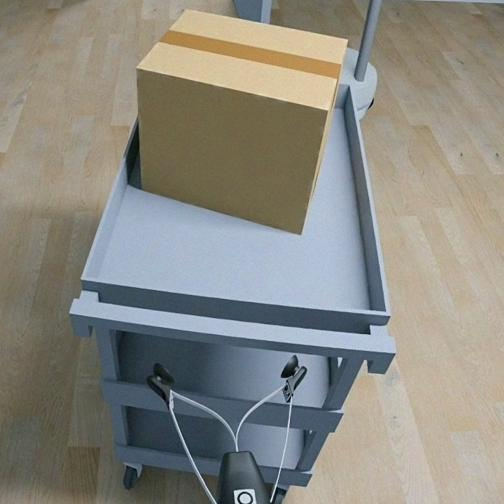

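>>> {"op": "move", "data": {"blocking": false, "cameras": [], "r2": {"base": {"translate_m": -0.01, "strafe_m": -0.03}, "pace": "slow"}}}

>>> {"op": "wait", "data": {"seconds": 3, "cameras": []}}

>>> {"op": "move", "data": {"blocking": false, "cameras": [], "r2": {"base": {"rotate_rad": 0.06}, "pace": "slow"}}}

>>> {"op": "wait", "data": {"seconds": 3, "cameras": []}}

>>> {"op": "move", "data": {"blocking": false, "cameras": [], "r2": {"base": {"translate_m": 0.36}, "pace": "slow"}}}

>>> {"op": "wait", "data": {"seconds": 7, "cameras": ["r2_head_camera"]}}

>>> {"op": "zoom_image", "data": {"camera": "r2_head_camera", "region": [110, 220, 390, 500]}}

Scene clock: 6042.93 s.
move: r2 moving
r1.base_odometry: x=-1.944 y=-0.890 heading=+0.722
r1.turned_by_wheels: +0.000
r1.turned_by_imu: +0.000
r1.base_tilt: forward=-1.6 right=+1.2
r1.lidar_m: 1.20 0.39 0.40 3.13 3.15 1.19 1.15 2.68 1.73 1.57 1.61 1.31
r1.base_status: not commanded
r1.joint_positions: lift_m=+0.800 arm_m=+0.143 wrist_yaw_rad=+1.737 wrist_pitch_rad=+0.002 wrist_roll_rad=+0.000 gripper_m=-0.011
r1.joint_status: not commanded
r1.measured_speeds: translate_m=+0.000 strafe_m=+0.000 rotate_rad=+0.000 lift_m=+0.000 arm_m=+0.000 wrist_yaw_rad=+0.000 wrist_pitch_rad=+0.000 wrist_roll_rad=+0.000
r1.motor_effort: lift_m=+24(24) arm_m=-4(4) wheel_0=+10(11) wheel_1=-3(3) wheel_2=+2(2)
r1.servo_current: wrist_yaw_rad=46(52) wrist_pitch_rad=39(46) wrist_roll_rad=52(65) gripper_m=59(59)
r1.contact_limits: arm_m 0
r1.hand_pose: x=+0.3523 y=+0.2989 z=+0.9772 quat_wxyz=(+0.646, -0.001, +0.001, +0.763) (m; r1's base frame)
r1.wrist_depth_mm: - - 246 247 248 249 250 / - - 247 248 249 250 251 / - - 248 247 249 250 251 / - - 247 248 250 251 251 / - - 248 249 250 250 252 / - - 248 183 250 252 252 / - - 250 183 250 252 252
r2.base_odometry: x=-1.815 y=+0.368 heading=-2.604
r2.turned_by_wheels: +0.000
r2.turned_by_imu: +0.001
r2.base_tilt: forward=-0.7 right=+0.1
r2.lidar_m: 0.47 3.28 2.47 2.35 2.49 2.35 2.31 2.40 2.36 2.29 2.46 0.53
r2.base_status: translate_m moving; strafe_m moving
r2.joint_positions: lift_m=+0.684 arm_m=+0.000 wrist_yaw_rad=-0.003 wrist_pitch_rad=+0.002 wrist_roll_rad=+0.002 gripper_m=+0.141
r2.joint_status: not commanded
r2.measured_speeds: translate_m=-0.016 strafe_m=-0.047 rotate_rad=-0.002 lift_m=+0.000 arm_m=+0.000 wrist_yaw_rad=+0.000 wrist_pitch_rad=+0.000 wrist_roll_rad=+0.000
r2.motor_effort: lift_m=+16(16) arm_m=+4(4) wheel_0=+5(9) wheel_1=-7(9) wheel_2=+5(8)
r2.servo_current: wrist_yaw_rad=59(59) wrist_pitch_rad=39(46) wrist_roll_rad=52(59) gripper_m=52(52)
r2.hand_pose: x=+0.4590 y=-0.0882 z=+0.8617 quat_wxyz=(+1.000, +0.001, +0.001, -0.001) (m; r2's base frame)
r2.wrist_depth_mm: - - - - - - - / - - - 609 539 - - / - - - 580 535 - - / - - - 591 535 - - / - 319 298 282 271 256 250 / - 215 355 338 270 300 294 / 1983 418 - 112 - 1708 301
pictures: none
No camera images: "cameras" was empty.

Scene clock: 6043.83 s.
earlier move: r2 done
r1.base_odometry: x=-1.944 y=-0.890 heading=+0.722
r1.turned_by_wheels: +0.000
r1.turned_by_imu: +0.000
r1.base_tilt: forward=-1.6 right=+1.2
r1.lidar_m: 1.20 0.40 0.39 3.13 3.16 1.16 1.17 2.67 1.74 1.59 1.59 1.32
r1.base_status: not commanded
r1.joint_positions: lift_m=+0.800 arm_m=+0.143 wrist_yaw_rad=+1.737 wrist_pitch_rad=+0.002 wrist_roll_rad=+0.000 gripper_m=-0.011
r1.joint_status: not commanded
r1.measured_speeds: translate_m=+0.000 strafe_m=+0.000 rotate_rad=+0.000 lift_m=+0.000 arm_m=+0.000 wrist_yaw_rad=+0.000 wrist_pitch_rad=+0.000 wrist_roll_rad=+0.000
r1.motor_effort: lift_m=+24(24) arm_m=-3(4) wheel_0=+11(11) wheel_1=-2(3) wheel_2=+2(2)
r1.servo_current: wrist_yaw_rad=72(72) wrist_pitch_rad=39(46) wrist_roll_rad=39(65) gripper_m=52(59)
r1.contact_limits: arm_m 0
r1.hand_pose: x=+0.3523 y=+0.2989 z=+0.9772 quat_wxyz=(+0.646, -0.001, +0.001, +0.763) (m; r1's base frame)
r1.wrist_depth_mm: - - 246 247 248 249 250 / - - 246 248 249 250 251 / - - 248 248 249 250 251 / - - 247 249 250 250 251 / - - 249 249 250 252 253 / - - 249 183 249 251 252 / - - 249 183 251 252 252
r2.base_odometry: x=-1.819 y=+0.386 heading=-2.604
r2.turned_by_wheels: +0.000
r2.turned_by_imu: +0.000
r2.base_tilt: forward=-0.7 right=+0.1
r2.lidar_m: 0.47 0.58 2.47 2.38 2.49 2.36 2.28 2.39 2.36 2.28 2.43 0.53
r2.base_status: done
r2.joint_positions: lift_m=+0.684 arm_m=+0.000 wrist_yaw_rad=-0.003 wrist_pitch_rad=+0.002 wrist_roll_rad=+0.002 gripper_m=+0.141
r2.joint_status: not commanded
r2.measured_speeds: translate_m=+0.000 strafe_m=+0.000 rotate_rad=+0.000 lift_m=+0.000 arm_m=+0.000 wrist_yaw_rad=+0.000 wrist_pitch_rad=+0.000 wrist_roll_rad=+0.000
r2.motor_effort: lift_m=+16(16) arm_m=+4(4) wheel_0=+4(9) wheel_1=-5(9) wheel_2=+6(8)
r2.servo_current: wrist_yaw_rad=59(59) wrist_pitch_rad=39(52) wrist_roll_rad=46(59) gripper_m=52(59)
r2.hand_pose: x=+0.4590 y=-0.0882 z=+0.8617 quat_wxyz=(+1.000, +0.001, +0.001, -0.001) (m; r2's base frame)
r2.wrist_depth_mm: - - - - - - - / - - - 615 535 - - / - - - 580 539 - - / - - - 574 539 - - / - 322 301 285 271 257 253 / - 362 355 340 272 304 259 / - 1808 - 112 - 798 307
wait: 0.90 of 3 s (r2 has come to rest)
pictures: none
No camera images: "cameras" was empty.

Scene clock: 6044.33 s.
move: r2 moving
r1.base_odometry: x=-1.944 y=-0.890 heading=+0.722
r1.turned_by_wheels: +0.000
r1.turned_by_imu: +0.000
r1.base_tilt: forward=-1.6 right=+1.2
r1.lidar_m: 1.19 0.40 0.36 3.12 3.15 1.19 1.15 2.65 1.77 1.57 1.60 1.32
r1.base_status: not commanded
r1.joint_positions: lift_m=+0.800 arm_m=+0.143 wrist_yaw_rad=+1.737 wrist_pitch_rad=+0.002 wrist_roll_rad=+0.000 gripper_m=-0.011
r1.joint_status: not commanded
r1.measured_speeds: translate_m=+0.000 strafe_m=+0.000 rotate_rad=+0.000 lift_m=+0.000 arm_m=+0.000 wrist_yaw_rad=+0.000 wrist_pitch_rad=+0.000 wrist_roll_rad=+0.000
r1.motor_effort: lift_m=+24(24) arm_m=-3(4) wheel_0=+10(11) wheel_1=-2(3) wheel_2=+2(2)
r1.servo_current: wrist_yaw_rad=46(72) wrist_pitch_rad=39(52) wrist_roll_rad=46(65) gripper_m=59(59)
r1.contact_limits: arm_m 0
r1.hand_pose: x=+0.3523 y=+0.2989 z=+0.9772 quat_wxyz=(+0.646, -0.001, +0.001, +0.763) (m; r1's base frame)
r1.wrist_depth_mm: - - 246 247 248 249 251 / - - 247 248 249 250 250 / - - 248 249 249 249 251 / - - 248 249 249 250 251 / - - 248 249 250 251 252 / - - 249 185 250 251 252 / - - 250 183 251 253 253
r2.base_odometry: x=-1.819 y=+0.386 heading=-2.545
r2.turned_by_wheels: +0.059
r2.turned_by_imu: +0.057
r2.base_tilt: forward=-0.7 right=+0.1
r2.lidar_m: 0.47 3.10 2.44 2.37 2.59 2.34 2.29 2.50 2.36 2.30 2.44 0.52
r2.base_status: rotate_rad moving
r2.joint_positions: lift_m=+0.684 arm_m=+0.000 wrist_yaw_rad=-0.003 wrist_pitch_rad=+0.002 wrist_roll_rad=+0.002 gripper_m=+0.141
r2.joint_status: not commanded
r2.measured_speeds: translate_m=+0.000 strafe_m=+0.000 rotate_rad=+0.009 lift_m=+0.000 arm_m=+0.000 wrist_yaw_rad=+0.000 wrist_pitch_rad=+0.000 wrist_roll_rad=+0.000
r2.motor_effort: lift_m=+16(16) arm_m=+3(4) wheel_0=-6(10) wheel_1=-4(7) wheel_2=-6(8)
r2.servo_current: wrist_yaw_rad=46(52) wrist_pitch_rad=39(46) wrist_roll_rad=52(65) gripper_m=52(52)
r2.hand_pose: x=+0.4590 y=-0.0882 z=+0.8617 quat_wxyz=(+1.000, +0.001, +0.001, -0.001) (m; r2's base frame)
r2.wrist_depth_mm: - - - - - - - / - - - - 535 - - / - - - 603 530 1756 - / - - - 609 525 1808 - / - 343 306 289 270 255 235 / - 214 366 342 315 294 286 / 1983 1808 - 112 - - 1708
pictures: none
No camera images: "cameras" was empty.

Scene clock: 6044.60 s.
earlier move: r2 done
r1.base_odometry: x=-1.944 y=-0.890 heading=+0.722
r1.turned_by_wheels: +0.000
r1.turned_by_imu: +0.000
r1.base_tilt: forward=-1.6 right=+1.2
r1.lidar_m: 1.20 0.37 0.40 3.14 3.16 1.19 1.15 2.65 1.73 1.56 1.60 1.31
r1.base_status: not commanded
r1.joint_positions: lift_m=+0.800 arm_m=+0.143 wrist_yaw_rad=+1.737 wrist_pitch_rad=+0.002 wrist_roll_rad=+0.000 gripper_m=-0.011
r1.joint_status: not commanded
r1.measured_speeds: translate_m=+0.000 strafe_m=+0.000 rotate_rad=+0.000 lift_m=+0.000 arm_m=+0.000 wrist_yaw_rad=+0.000 wrist_pitch_rad=+0.000 wrist_roll_rad=+0.000
r1.motor_effort: lift_m=+24(24) arm_m=-4(4) wheel_0=+10(11) wheel_1=-2(3) wheel_2=+2(2)
r1.servo_current: wrist_yaw_rad=46(72) wrist_pitch_rad=46(52) wrist_roll_rad=52(65) gripper_m=52(59)
r1.contact_limits: arm_m 0
r1.hand_pose: x=+0.3523 y=+0.2989 z=+0.9772 quat_wxyz=(+0.646, -0.001, +0.001, +0.763) (m; r1's base frame)
r1.wrist_depth_mm: - - 246 246 248 249 250 / - - 247 247 249 250 251 / - - 247 248 249 250 250 / - - 248 249 250 251 252 / - - 248 249 250 251 252 / - - 249 184 250 252 253 / - - 249 183 251 252 253
r2.base_odometry: x=-1.819 y=+0.386 heading=-2.545
r2.turned_by_wheels: +0.000
r2.turned_by_imu: +0.000
r2.base_tilt: forward=-0.7 right=+0.1
r2.lidar_m: 0.48 3.12 2.44 2.37 2.57 2.31 2.27 2.48 2.34 2.29 2.46 0.52
r2.base_status: done
r2.joint_positions: lift_m=+0.684 arm_m=+0.000 wrist_yaw_rad=-0.003 wrist_pitch_rad=+0.002 wrist_roll_rad=+0.002 gripper_m=+0.141
r2.joint_status: not commanded
r2.measured_speeds: translate_m=+0.000 strafe_m=+0.000 rotate_rad=+0.000 lift_m=+0.000 arm_m=+0.000 wrist_yaw_rad=+0.000 wrist_pitch_rad=+0.000 wrist_roll_rad=+0.000
r2.motor_effort: lift_m=+16(16) arm_m=+4(4) wheel_0=-5(10) wheel_1=-4(7) wheel_2=-5(8)
r2.servo_current: wrist_yaw_rad=52(52) wrist_pitch_rad=39(46) wrist_roll_rad=59(65) gripper_m=52(59)
r2.hand_pose: x=+0.4590 y=-0.0882 z=+0.8617 quat_wxyz=(+1.000, +0.001, +0.001, -0.001) (m; r2's base frame)
r2.wrist_depth_mm: - - - - - - - / - - - - 539 - - / - - - 597 530 1756 - / - - - 609 539 1808 - / - 343 307 289 271 256 234 / - 216 366 340 314 294 287 / 1983 1756 - 112 - - 1618
wait: 0.27 of 3 s (r2 has come to rest)
pictures: none
No camera images: "cameras" was empty.

Scene clock: 6045.10 s.
move: r2 moving
r1.base_odometry: x=-1.944 y=-0.890 heading=+0.722
r1.turned_by_wheels: +0.000
r1.turned_by_imu: +0.000
r1.base_tilt: forward=-1.6 right=+1.2
r1.lidar_m: 1.18 0.41 0.37 3.12 3.16 1.18 1.17 2.66 1.75 1.58 1.59 1.29
r1.base_status: not commanded
r1.joint_positions: lift_m=+0.800 arm_m=+0.143 wrist_yaw_rad=+1.737 wrist_pitch_rad=+0.002 wrist_roll_rad=+0.000 gripper_m=-0.011
r1.joint_status: not commanded
r1.measured_speeds: translate_m=+0.000 strafe_m=+0.000 rotate_rad=+0.000 lift_m=+0.000 arm_m=+0.000 wrist_yaw_rad=+0.000 wrist_pitch_rad=+0.000 wrist_roll_rad=+0.000
r1.motor_effort: lift_m=+24(24) arm_m=-3(4) wheel_0=+10(11) wheel_1=-2(2) wheel_2=+2(2)
r1.servo_current: wrist_yaw_rad=59(59) wrist_pitch_rad=46(52) wrist_roll_rad=39(59) gripper_m=59(65)
r1.contact_limits: arm_m 0
r1.hand_pose: x=+0.3523 y=+0.2989 z=+0.9772 quat_wxyz=(+0.646, -0.001, +0.001, +0.763) (m; r1's base frame)
r1.wrist_depth_mm: - - 245 248 248 249 250 / - - 247 247 248 250 250 / - - 248 248 249 250 251 / - - 247 249 249 250 251 / - - 248 248 251 252 252 / - - 248 184 250 252 253 / - - 249 183 251 252 254
r2.base_odometry: x=-1.829 y=+0.379 heading=-2.545
r2.turned_by_wheels: +0.000
r2.turned_by_imu: +0.000
r2.base_tilt: forward=-0.7 right=+0.1
r2.lidar_m: 0.48 3.13 2.43 2.35 2.55 2.35 2.29 2.50 2.33 2.29 2.50 0.52
r2.base_status: translate_m moving
r2.joint_positions: lift_m=+0.684 arm_m=+0.000 wrist_yaw_rad=-0.003 wrist_pitch_rad=+0.002 wrist_roll_rad=+0.002 gripper_m=+0.141
r2.joint_status: not commanded
r2.measured_speeds: translate_m=+0.049 strafe_m=+0.000 rotate_rad=+0.002 lift_m=+0.000 arm_m=+0.000 wrist_yaw_rad=+0.000 wrist_pitch_rad=+0.000 wrist_roll_rad=+0.000
r2.motor_effort: lift_m=+16(16) arm_m=+4(4) wheel_0=+6(7) wheel_1=+5(7) wheel_2=-11(11)
r2.servo_current: wrist_yaw_rad=46(65) wrist_pitch_rad=46(46) wrist_roll_rad=52(59) gripper_m=52(59)
r2.hand_pose: x=+0.4590 y=-0.0882 z=+0.8617 quat_wxyz=(+1.000, +0.001, +0.001, -0.001) (m; r2's base frame)
r2.wrist_depth_mm: - - - - - - - / - - - - 525 - - / - - - 597 521 1756 - / - - - 603 525 1756 - / - 330 294 278 270 241 229 / - 215 355 276 304 233 277 / 1921 407 - 112 - 293 283
pictures: none
No camera images: "cameras" was empty.

Scene clock: 6049.57 s.
earlier move: r2 done
r1.base_odometry: x=-1.944 y=-0.890 heading=+0.722
r1.turned_by_wheels: +0.000
r1.turned_by_imu: +0.000
r1.base_tilt: forward=-1.6 right=+1.3
r1.lidar_m: 1.19 0.39 0.40 3.11 3.17 0.83 0.84 2.67 1.75 1.57 1.60 1.30
r1.base_status: not commanded
r1.joint_positions: lift_m=+0.800 arm_m=+0.143 wrist_yaw_rad=+1.737 wrist_pitch_rad=+0.002 wrist_roll_rad=+0.000 gripper_m=-0.011
r1.joint_status: not commanded
r1.measured_speeds: translate_m=+0.000 strafe_m=+0.000 rotate_rad=+0.000 lift_m=+0.000 arm_m=+0.000 wrist_yaw_rad=+0.000 wrist_pitch_rad=+0.000 wrist_roll_rad=+0.000
r1.motor_effort: lift_m=+24(24) arm_m=-4(4) wheel_0=+11(11) wheel_1=-3(3) wheel_2=+2(2)
r1.servo_current: wrist_yaw_rad=46(78) wrist_pitch_rad=39(59) wrist_roll_rad=33(78) gripper_m=59(65)
r1.contact_limits: arm_m 0
r1.hand_pose: x=+0.3523 y=+0.2989 z=+0.9772 quat_wxyz=(+0.646, -0.001, +0.001, +0.763) (m; r1's base frame)
r1.wrist_depth_mm: - - 247 247 248 249 250 / - - 247 247 249 250 250 / - - 248 248 249 250 251 / - - 248 248 249 250 252 / - - 248 249 250 251 251 / - - 248 184 251 252 252 / - - 248 183 251 252 253
r2.base_odometry: x=-2.117 y=+0.184 heading=-2.545
r2.turned_by_wheels: +0.000
r2.turned_by_imu: +0.000
r2.base_tilt: forward=-0.7 right=+0.1
r2.lidar_m: 0.50 3.08 2.40 2.34 2.55 2.70 2.65 2.86 2.38 2.32 0.52 0.47
r2.base_status: done
r2.joint_positions: lift_m=+0.684 arm_m=+0.000 wrist_yaw_rad=-0.003 wrist_pitch_rad=+0.002 wrist_roll_rad=+0.002 gripper_m=+0.141
r2.joint_status: not commanded
r2.measured_speeds: translate_m=+0.000 strafe_m=+0.000 rotate_rad=+0.000 lift_m=+0.000 arm_m=+0.000 wrist_yaw_rad=+0.000 wrist_pitch_rad=+0.000 wrist_roll_rad=+0.000
r2.motor_effort: lift_m=+16(16) arm_m=+4(4) wheel_0=+5(13) wheel_1=+4(8) wheel_2=-6(17)
r2.servo_current: wrist_yaw_rad=52(65) wrist_pitch_rad=33(46) wrist_roll_rad=46(59) gripper_m=52(65)
r2.hand_pose: x=+0.4590 y=-0.0883 z=+0.8617 quat_wxyz=(+1.000, +0.001, +0.001, -0.001) (m; r2's base frame)
r2.wrist_depth_mm: - - - - - - - / - - - - 585 488 436 / - - - - 569 496 442 / - - - - 569 500 439 / - - - 290 271 285 424 / - - 306 340 304 227 265 / 1983 1863 - 112 - 291 267
wait: 4.47 of 7 s (r2 has come to rest)
pictures: r2_head_camera
Images, in order (width x height): r2_head_camera 420x560.

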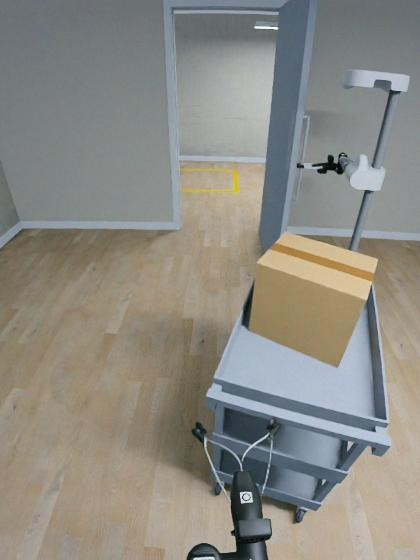

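Scaled by 1.800 from the camera's 420x560 image, which has a finer 1200x1600 frame.

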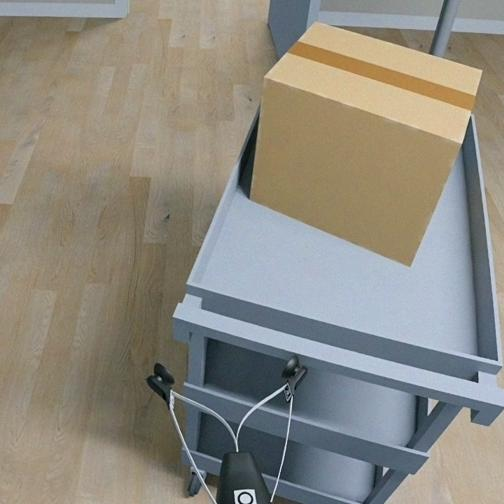

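>>> {"op": "move", "data": {"blocking": false, "cameras": [], "r2": {"base": {"translate_m": -0.12}}}}

>>> {"op": "wait", "data": {"seconds": 3, "cameras": []}}

>>> {"op": "move", "data": {"blocking": false, "cameras": [], "r2": {"base": {"strafe_m": 0.56}}}}

>>> {"op": "wait", "data": {"seconds": 5, "cameras": ["r2_head_camera"]}}

Scene clock: 6144.57 s.
move: r2 moving
r1.base_odometry: x=-1.944 y=-0.890 heading=+0.722
r1.turned_by_wheels: +0.000
r1.turned_by_imu: +0.000
r1.base_tilt: forward=-1.6 right=+1.2
r1.lidar_m: 1.20 0.41 0.37 3.14 3.13 0.87 0.82 2.65 1.75 1.58 1.60 1.32
r1.base_status: not commanded
r1.joint_positions: lift_m=+0.800 arm_m=+0.143 wrist_yaw_rad=+1.737 wrist_pitch_rad=+0.002 wrist_roll_rad=+0.000 gripper_m=-0.011
r1.joint_status: not commanded
r1.measured_speeds: translate_m=+0.000 strafe_m=+0.000 rotate_rad=+0.000 lift_m=+0.000 arm_m=+0.000 wrist_yaw_rad=+0.000 wrist_pitch_rad=+0.000 wrist_roll_rad=+0.000
r1.motor_effort: lift_m=+24(24) arm_m=-3(4) wheel_0=+11(11) wheel_1=-2(2) wheel_2=+2(2)
r1.servo_current: wrist_yaw_rad=59(72) wrist_pitch_rad=33(46) wrist_roll_rad=46(59) gripper_m=59(65)
r1.contact_limits: arm_m 0
r1.hand_pose: x=+0.3523 y=+0.2989 z=+0.9772 quat_wxyz=(+0.646, -0.001, +0.001, +0.763) (m; r1's base frame)
r1.wrist_depth_mm: - - 246 248 248 249 250 / - - 247 247 249 250 250 / - - 247 248 248 250 251 / - - 247 249 249 250 252 / - - 248 249 250 251 252 / - - 249 183 250 252 253 / - - 249 183 250 252 252
r2.base_odometry: x=-2.091 y=+0.202 heading=-2.545
r2.turned_by_wheels: +0.000
r2.turned_by_imu: +0.000
r2.base_tilt: forward=-0.6 right=+0.1
r2.lidar_m: 0.49 3.09 2.41 2.36 2.55 2.65 2.62 2.82 2.36 2.32 0.56 0.52
r2.base_status: translate_m moving
r2.joint_positions: lift_m=+0.684 arm_m=+0.000 wrist_yaw_rad=-0.003 wrist_pitch_rad=+0.002 wrist_roll_rad=+0.002 gripper_m=+0.141
r2.joint_status: not commanded
r2.measured_speeds: translate_m=-0.123 strafe_m=+0.001 rotate_rad=+0.004 lift_m=+0.000 arm_m=+0.000 wrist_yaw_rad=+0.000 wrist_pitch_rad=+0.000 wrist_roll_rad=+0.000
r2.motor_effort: lift_m=+16(16) arm_m=+4(4) wheel_0=-6(8) wheel_1=-9(9) wheel_2=+12(12)
r2.servo_current: wrist_yaw_rad=46(52) wrist_pitch_rad=39(46) wrist_roll_rad=39(52) gripper_m=52(59)
r2.hand_pose: x=+0.4590 y=-0.0882 z=+0.8617 quat_wxyz=(+1.000, +0.001, +0.001, -0.001) (m; r2's base frame)
r2.wrist_depth_mm: - - - - - - - / - - - - - 512 452 / - - - - 597 517 459 / - - - - 603 521 462 / - - - 317 293 259 254 / - - 332 366 334 298 289 / 1921 1921 - 112 - - -
pictures: none
No camera images: "cameras" was empty.

Scene clock: 6145.73 s.
earlier move: r2 done
r1.base_odometry: x=-1.944 y=-0.890 heading=+0.722
r1.turned_by_wheels: +0.000
r1.turned_by_imu: +0.000
r1.base_tilt: forward=-1.6 right=+1.3
r1.lidar_m: 1.18 0.42 0.39 3.08 3.16 0.84 0.84 2.66 1.75 1.57 1.59 1.33
r1.base_status: not commanded
r1.joint_positions: lift_m=+0.800 arm_m=+0.143 wrist_yaw_rad=+1.737 wrist_pitch_rad=+0.002 wrist_roll_rad=+0.000 gripper_m=-0.011
r1.joint_status: not commanded
r1.measured_speeds: translate_m=+0.000 strafe_m=+0.000 rotate_rad=+0.000 lift_m=+0.000 arm_m=+0.000 wrist_yaw_rad=+0.000 wrist_pitch_rad=+0.000 wrist_roll_rad=+0.000
r1.motor_effort: lift_m=+24(24) arm_m=-4(4) wheel_0=+11(11) wheel_1=-2(3) wheel_2=+2(2)
r1.servo_current: wrist_yaw_rad=46(72) wrist_pitch_rad=46(52) wrist_roll_rad=46(72) gripper_m=65(65)
r1.contact_limits: arm_m 0
r1.hand_pose: x=+0.3523 y=+0.2989 z=+0.9772 quat_wxyz=(+0.646, -0.001, +0.001, +0.763) (m; r1's base frame)
r1.wrist_depth_mm: - - 246 248 248 248 250 / - - 247 247 249 249 250 / - - 246 248 249 250 251 / - - 247 249 250 250 251 / - - 248 249 250 251 252 / - - 249 184 251 252 252 / - - 250 183 251 252 254
r2.base_odometry: x=-2.018 y=+0.252 heading=-2.545
r2.turned_by_wheels: +0.000
r2.turned_by_imu: +0.000
r2.base_tilt: forward=-0.7 right=+0.1
r2.lidar_m: 0.58 3.09 2.42 2.37 2.57 2.57 2.53 2.74 2.36 2.33 2.50 0.58
r2.base_status: done
r2.joint_positions: lift_m=+0.684 arm_m=+0.000 wrist_yaw_rad=-0.003 wrist_pitch_rad=+0.002 wrist_roll_rad=+0.002 gripper_m=+0.141
r2.joint_status: not commanded
r2.measured_speeds: translate_m=+0.000 strafe_m=+0.000 rotate_rad=+0.000 lift_m=+0.000 arm_m=+0.000 wrist_yaw_rad=+0.000 wrist_pitch_rad=+0.000 wrist_roll_rad=+0.000
r2.motor_effort: lift_m=+16(16) arm_m=+3(4) wheel_0=-4(8) wheel_1=-4(10) wheel_2=+3(13)
r2.servo_current: wrist_yaw_rad=46(52) wrist_pitch_rad=46(46) wrist_roll_rad=52(59) gripper_m=52(59)
r2.hand_pose: x=+0.4590 y=-0.0882 z=+0.8617 quat_wxyz=(+1.000, +0.001, +0.001, -0.001) (m; r2's base frame)
r2.wrist_depth_mm: - - - - - - - / - - - - - 603 - / - - - - 676 580 - / - - - - 683 585 539 / - - - 424 397 334 315 / - - - 459 424 202 366 / - 1921 - 112 - - -
wait: 1.17 of 3 s (r2 has come to rest)
pictures: none
No camera images: "cameras" was empty.

Scene clock: 6146.23 s.
move: r2 moving
r1.base_odometry: x=-1.944 y=-0.890 heading=+0.722
r1.turned_by_wheels: +0.000
r1.turned_by_imu: +0.000
r1.base_tilt: forward=-1.6 right=+1.2
r1.lidar_m: 1.19 0.40 0.36 3.10 3.15 0.85 0.83 2.66 1.73 1.57 1.61 1.31
r1.base_status: not commanded
r1.joint_positions: lift_m=+0.800 arm_m=+0.143 wrist_yaw_rad=+1.737 wrist_pitch_rad=+0.002 wrist_roll_rad=+0.000 gripper_m=-0.011
r1.joint_status: not commanded
r1.measured_speeds: translate_m=+0.000 strafe_m=+0.000 rotate_rad=+0.000 lift_m=+0.000 arm_m=+0.000 wrist_yaw_rad=+0.000 wrist_pitch_rad=+0.000 wrist_roll_rad=+0.000
r1.motor_effort: lift_m=+24(24) arm_m=-3(4) wheel_0=+11(11) wheel_1=-2(3) wheel_2=+2(2)
r1.servo_current: wrist_yaw_rad=39(59) wrist_pitch_rad=46(52) wrist_roll_rad=78(78) gripper_m=59(65)
r1.contact_limits: arm_m 0
r1.hand_pose: x=+0.3523 y=+0.2989 z=+0.9772 quat_wxyz=(+0.646, -0.001, +0.001, +0.763) (m; r1's base frame)
r1.wrist_depth_mm: - - 246 248 248 249 249 / - - 248 248 249 249 250 / - - 247 248 250 250 252 / - - 248 249 250 250 251 / - - 248 249 251 251 252 / - - 248 184 251 251 252 / - - 249 183 250 253 253
r2.base_odometry: x=-1.997 y=+0.222 heading=-2.545
r2.turned_by_wheels: +0.000
r2.turned_by_imu: +0.000
r2.base_tilt: forward=-0.7 right=+0.1
r2.lidar_m: 0.60 3.05 2.39 2.32 2.50 2.57 2.51 2.71 2.39 2.36 2.52 0.59
r2.base_status: strafe_m moving
r2.joint_positions: lift_m=+0.684 arm_m=+0.000 wrist_yaw_rad=-0.003 wrist_pitch_rad=+0.002 wrist_roll_rad=+0.002 gripper_m=+0.141
r2.joint_status: not commanded
r2.measured_speeds: translate_m=+0.001 strafe_m=+0.141 rotate_rad=-0.005 lift_m=+0.000 arm_m=+0.000 wrist_yaw_rad=+0.000 wrist_pitch_rad=+0.000 wrist_roll_rad=+0.000
r2.motor_effort: lift_m=+16(16) arm_m=+4(4) wheel_0=-8(14) wheel_1=+12(12) wheel_2=+0(2)
r2.servo_current: wrist_yaw_rad=59(59) wrist_pitch_rad=39(46) wrist_roll_rad=52(59) gripper_m=52(52)
r2.hand_pose: x=+0.4590 y=-0.0882 z=+0.8617 quat_wxyz=(+1.000, +0.001, +0.001, -0.001) (m; r2's base frame)
r2.wrist_depth_mm: - - - - - - - / - - - - - 627 - / - - - - 691 603 554 / - - - - 691 609 559 / - - - 430 392 357 325 / - - - 484 442 192 379 / - 1863 - 112 - - -
pictures: none
No camera images: "cameras" was empty.

Scene clock: 6148.93 s.
earlier move: r2 done
r1.base_odometry: x=-1.944 y=-0.890 heading=+0.722
r1.turned_by_wheels: +0.000
r1.turned_by_imu: +0.000
r1.base_tilt: forward=-1.5 right=+1.3
r1.lidar_m: 1.20 0.39 0.37 3.11 3.16 0.84 0.84 2.65 1.74 1.57 1.59 1.29
r1.base_status: not commanded
r1.joint_positions: lift_m=+0.800 arm_m=+0.143 wrist_yaw_rad=+1.737 wrist_pitch_rad=+0.002 wrist_roll_rad=+0.000 gripper_m=-0.011
r1.joint_status: not commanded
r1.measured_speeds: translate_m=+0.000 strafe_m=+0.000 rotate_rad=+0.000 lift_m=+0.000 arm_m=+0.000 wrist_yaw_rad=+0.000 wrist_pitch_rad=+0.000 wrist_roll_rad=+0.000
r1.motor_effort: lift_m=+24(24) arm_m=-3(4) wheel_0=+10(11) wheel_1=-2(3) wheel_2=+2(2)
r1.servo_current: wrist_yaw_rad=39(65) wrist_pitch_rad=39(52) wrist_roll_rad=46(78) gripper_m=52(65)
r1.contact_limits: arm_m 0
r1.hand_pose: x=+0.3523 y=+0.2989 z=+0.9772 quat_wxyz=(+0.646, -0.001, +0.001, +0.763) (m; r1's base frame)
r1.wrist_depth_mm: - - 246 248 248 249 250 / - - 247 247 248 249 249 / - - 249 248 249 250 251 / - - 248 249 250 251 251 / - - 248 249 250 250 252 / - - 248 183 250 252 253 / - - 250 183 251 252 253
r2.base_odometry: x=-1.703 y=-0.212 heading=-2.546
r2.turned_by_wheels: +0.000
r2.turned_by_imu: +0.001
r2.base_tilt: forward=-0.7 right=+0.0
r2.lidar_m: 3.23 2.37 1.86 1.82 1.94 2.52 2.47 2.66 2.93 2.86 0.88 0.85
r2.base_status: done
r2.joint_positions: lift_m=+0.684 arm_m=+0.000 wrist_yaw_rad=-0.003 wrist_pitch_rad=+0.002 wrist_roll_rad=+0.002 gripper_m=+0.141
r2.joint_status: not commanded
r2.measured_speeds: translate_m=+0.000 strafe_m=+0.000 rotate_rad=+0.000 lift_m=+0.000 arm_m=+0.000 wrist_yaw_rad=+0.000 wrist_pitch_rad=+0.000 wrist_roll_rad=+0.000
r2.motor_effort: lift_m=+16(17) arm_m=+4(4) wheel_0=-3(14) wheel_1=+2(13) wheel_2=+0(2)
r2.servo_current: wrist_yaw_rad=46(65) wrist_pitch_rad=39(46) wrist_roll_rad=46(59) gripper_m=52(59)
r2.hand_pose: x=+0.4590 y=-0.0882 z=+0.8617 quat_wxyz=(+1.000, +0.001, +0.001, -0.001) (m; r2's base frame)
r2.wrist_depth_mm: - - - - - - - / - - - - - - - / - - - - - - - / - - - - - - - / - - - - - - - / - - - - - - - / 1983 1863 - 112 1983 1863 1808
wait: 2.70 of 5 s (r2 has come to rest)
pictures: r2_head_camera
Images, in order (width x height): r2_head_camera 420x560.

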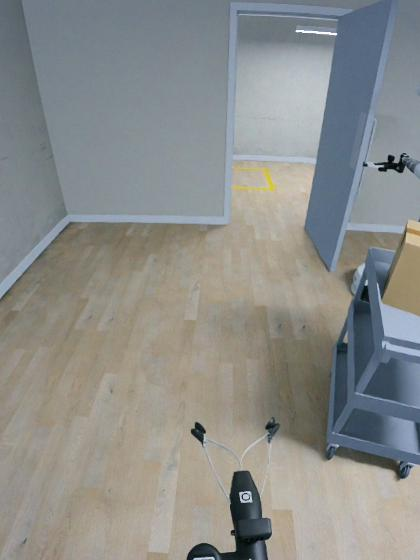

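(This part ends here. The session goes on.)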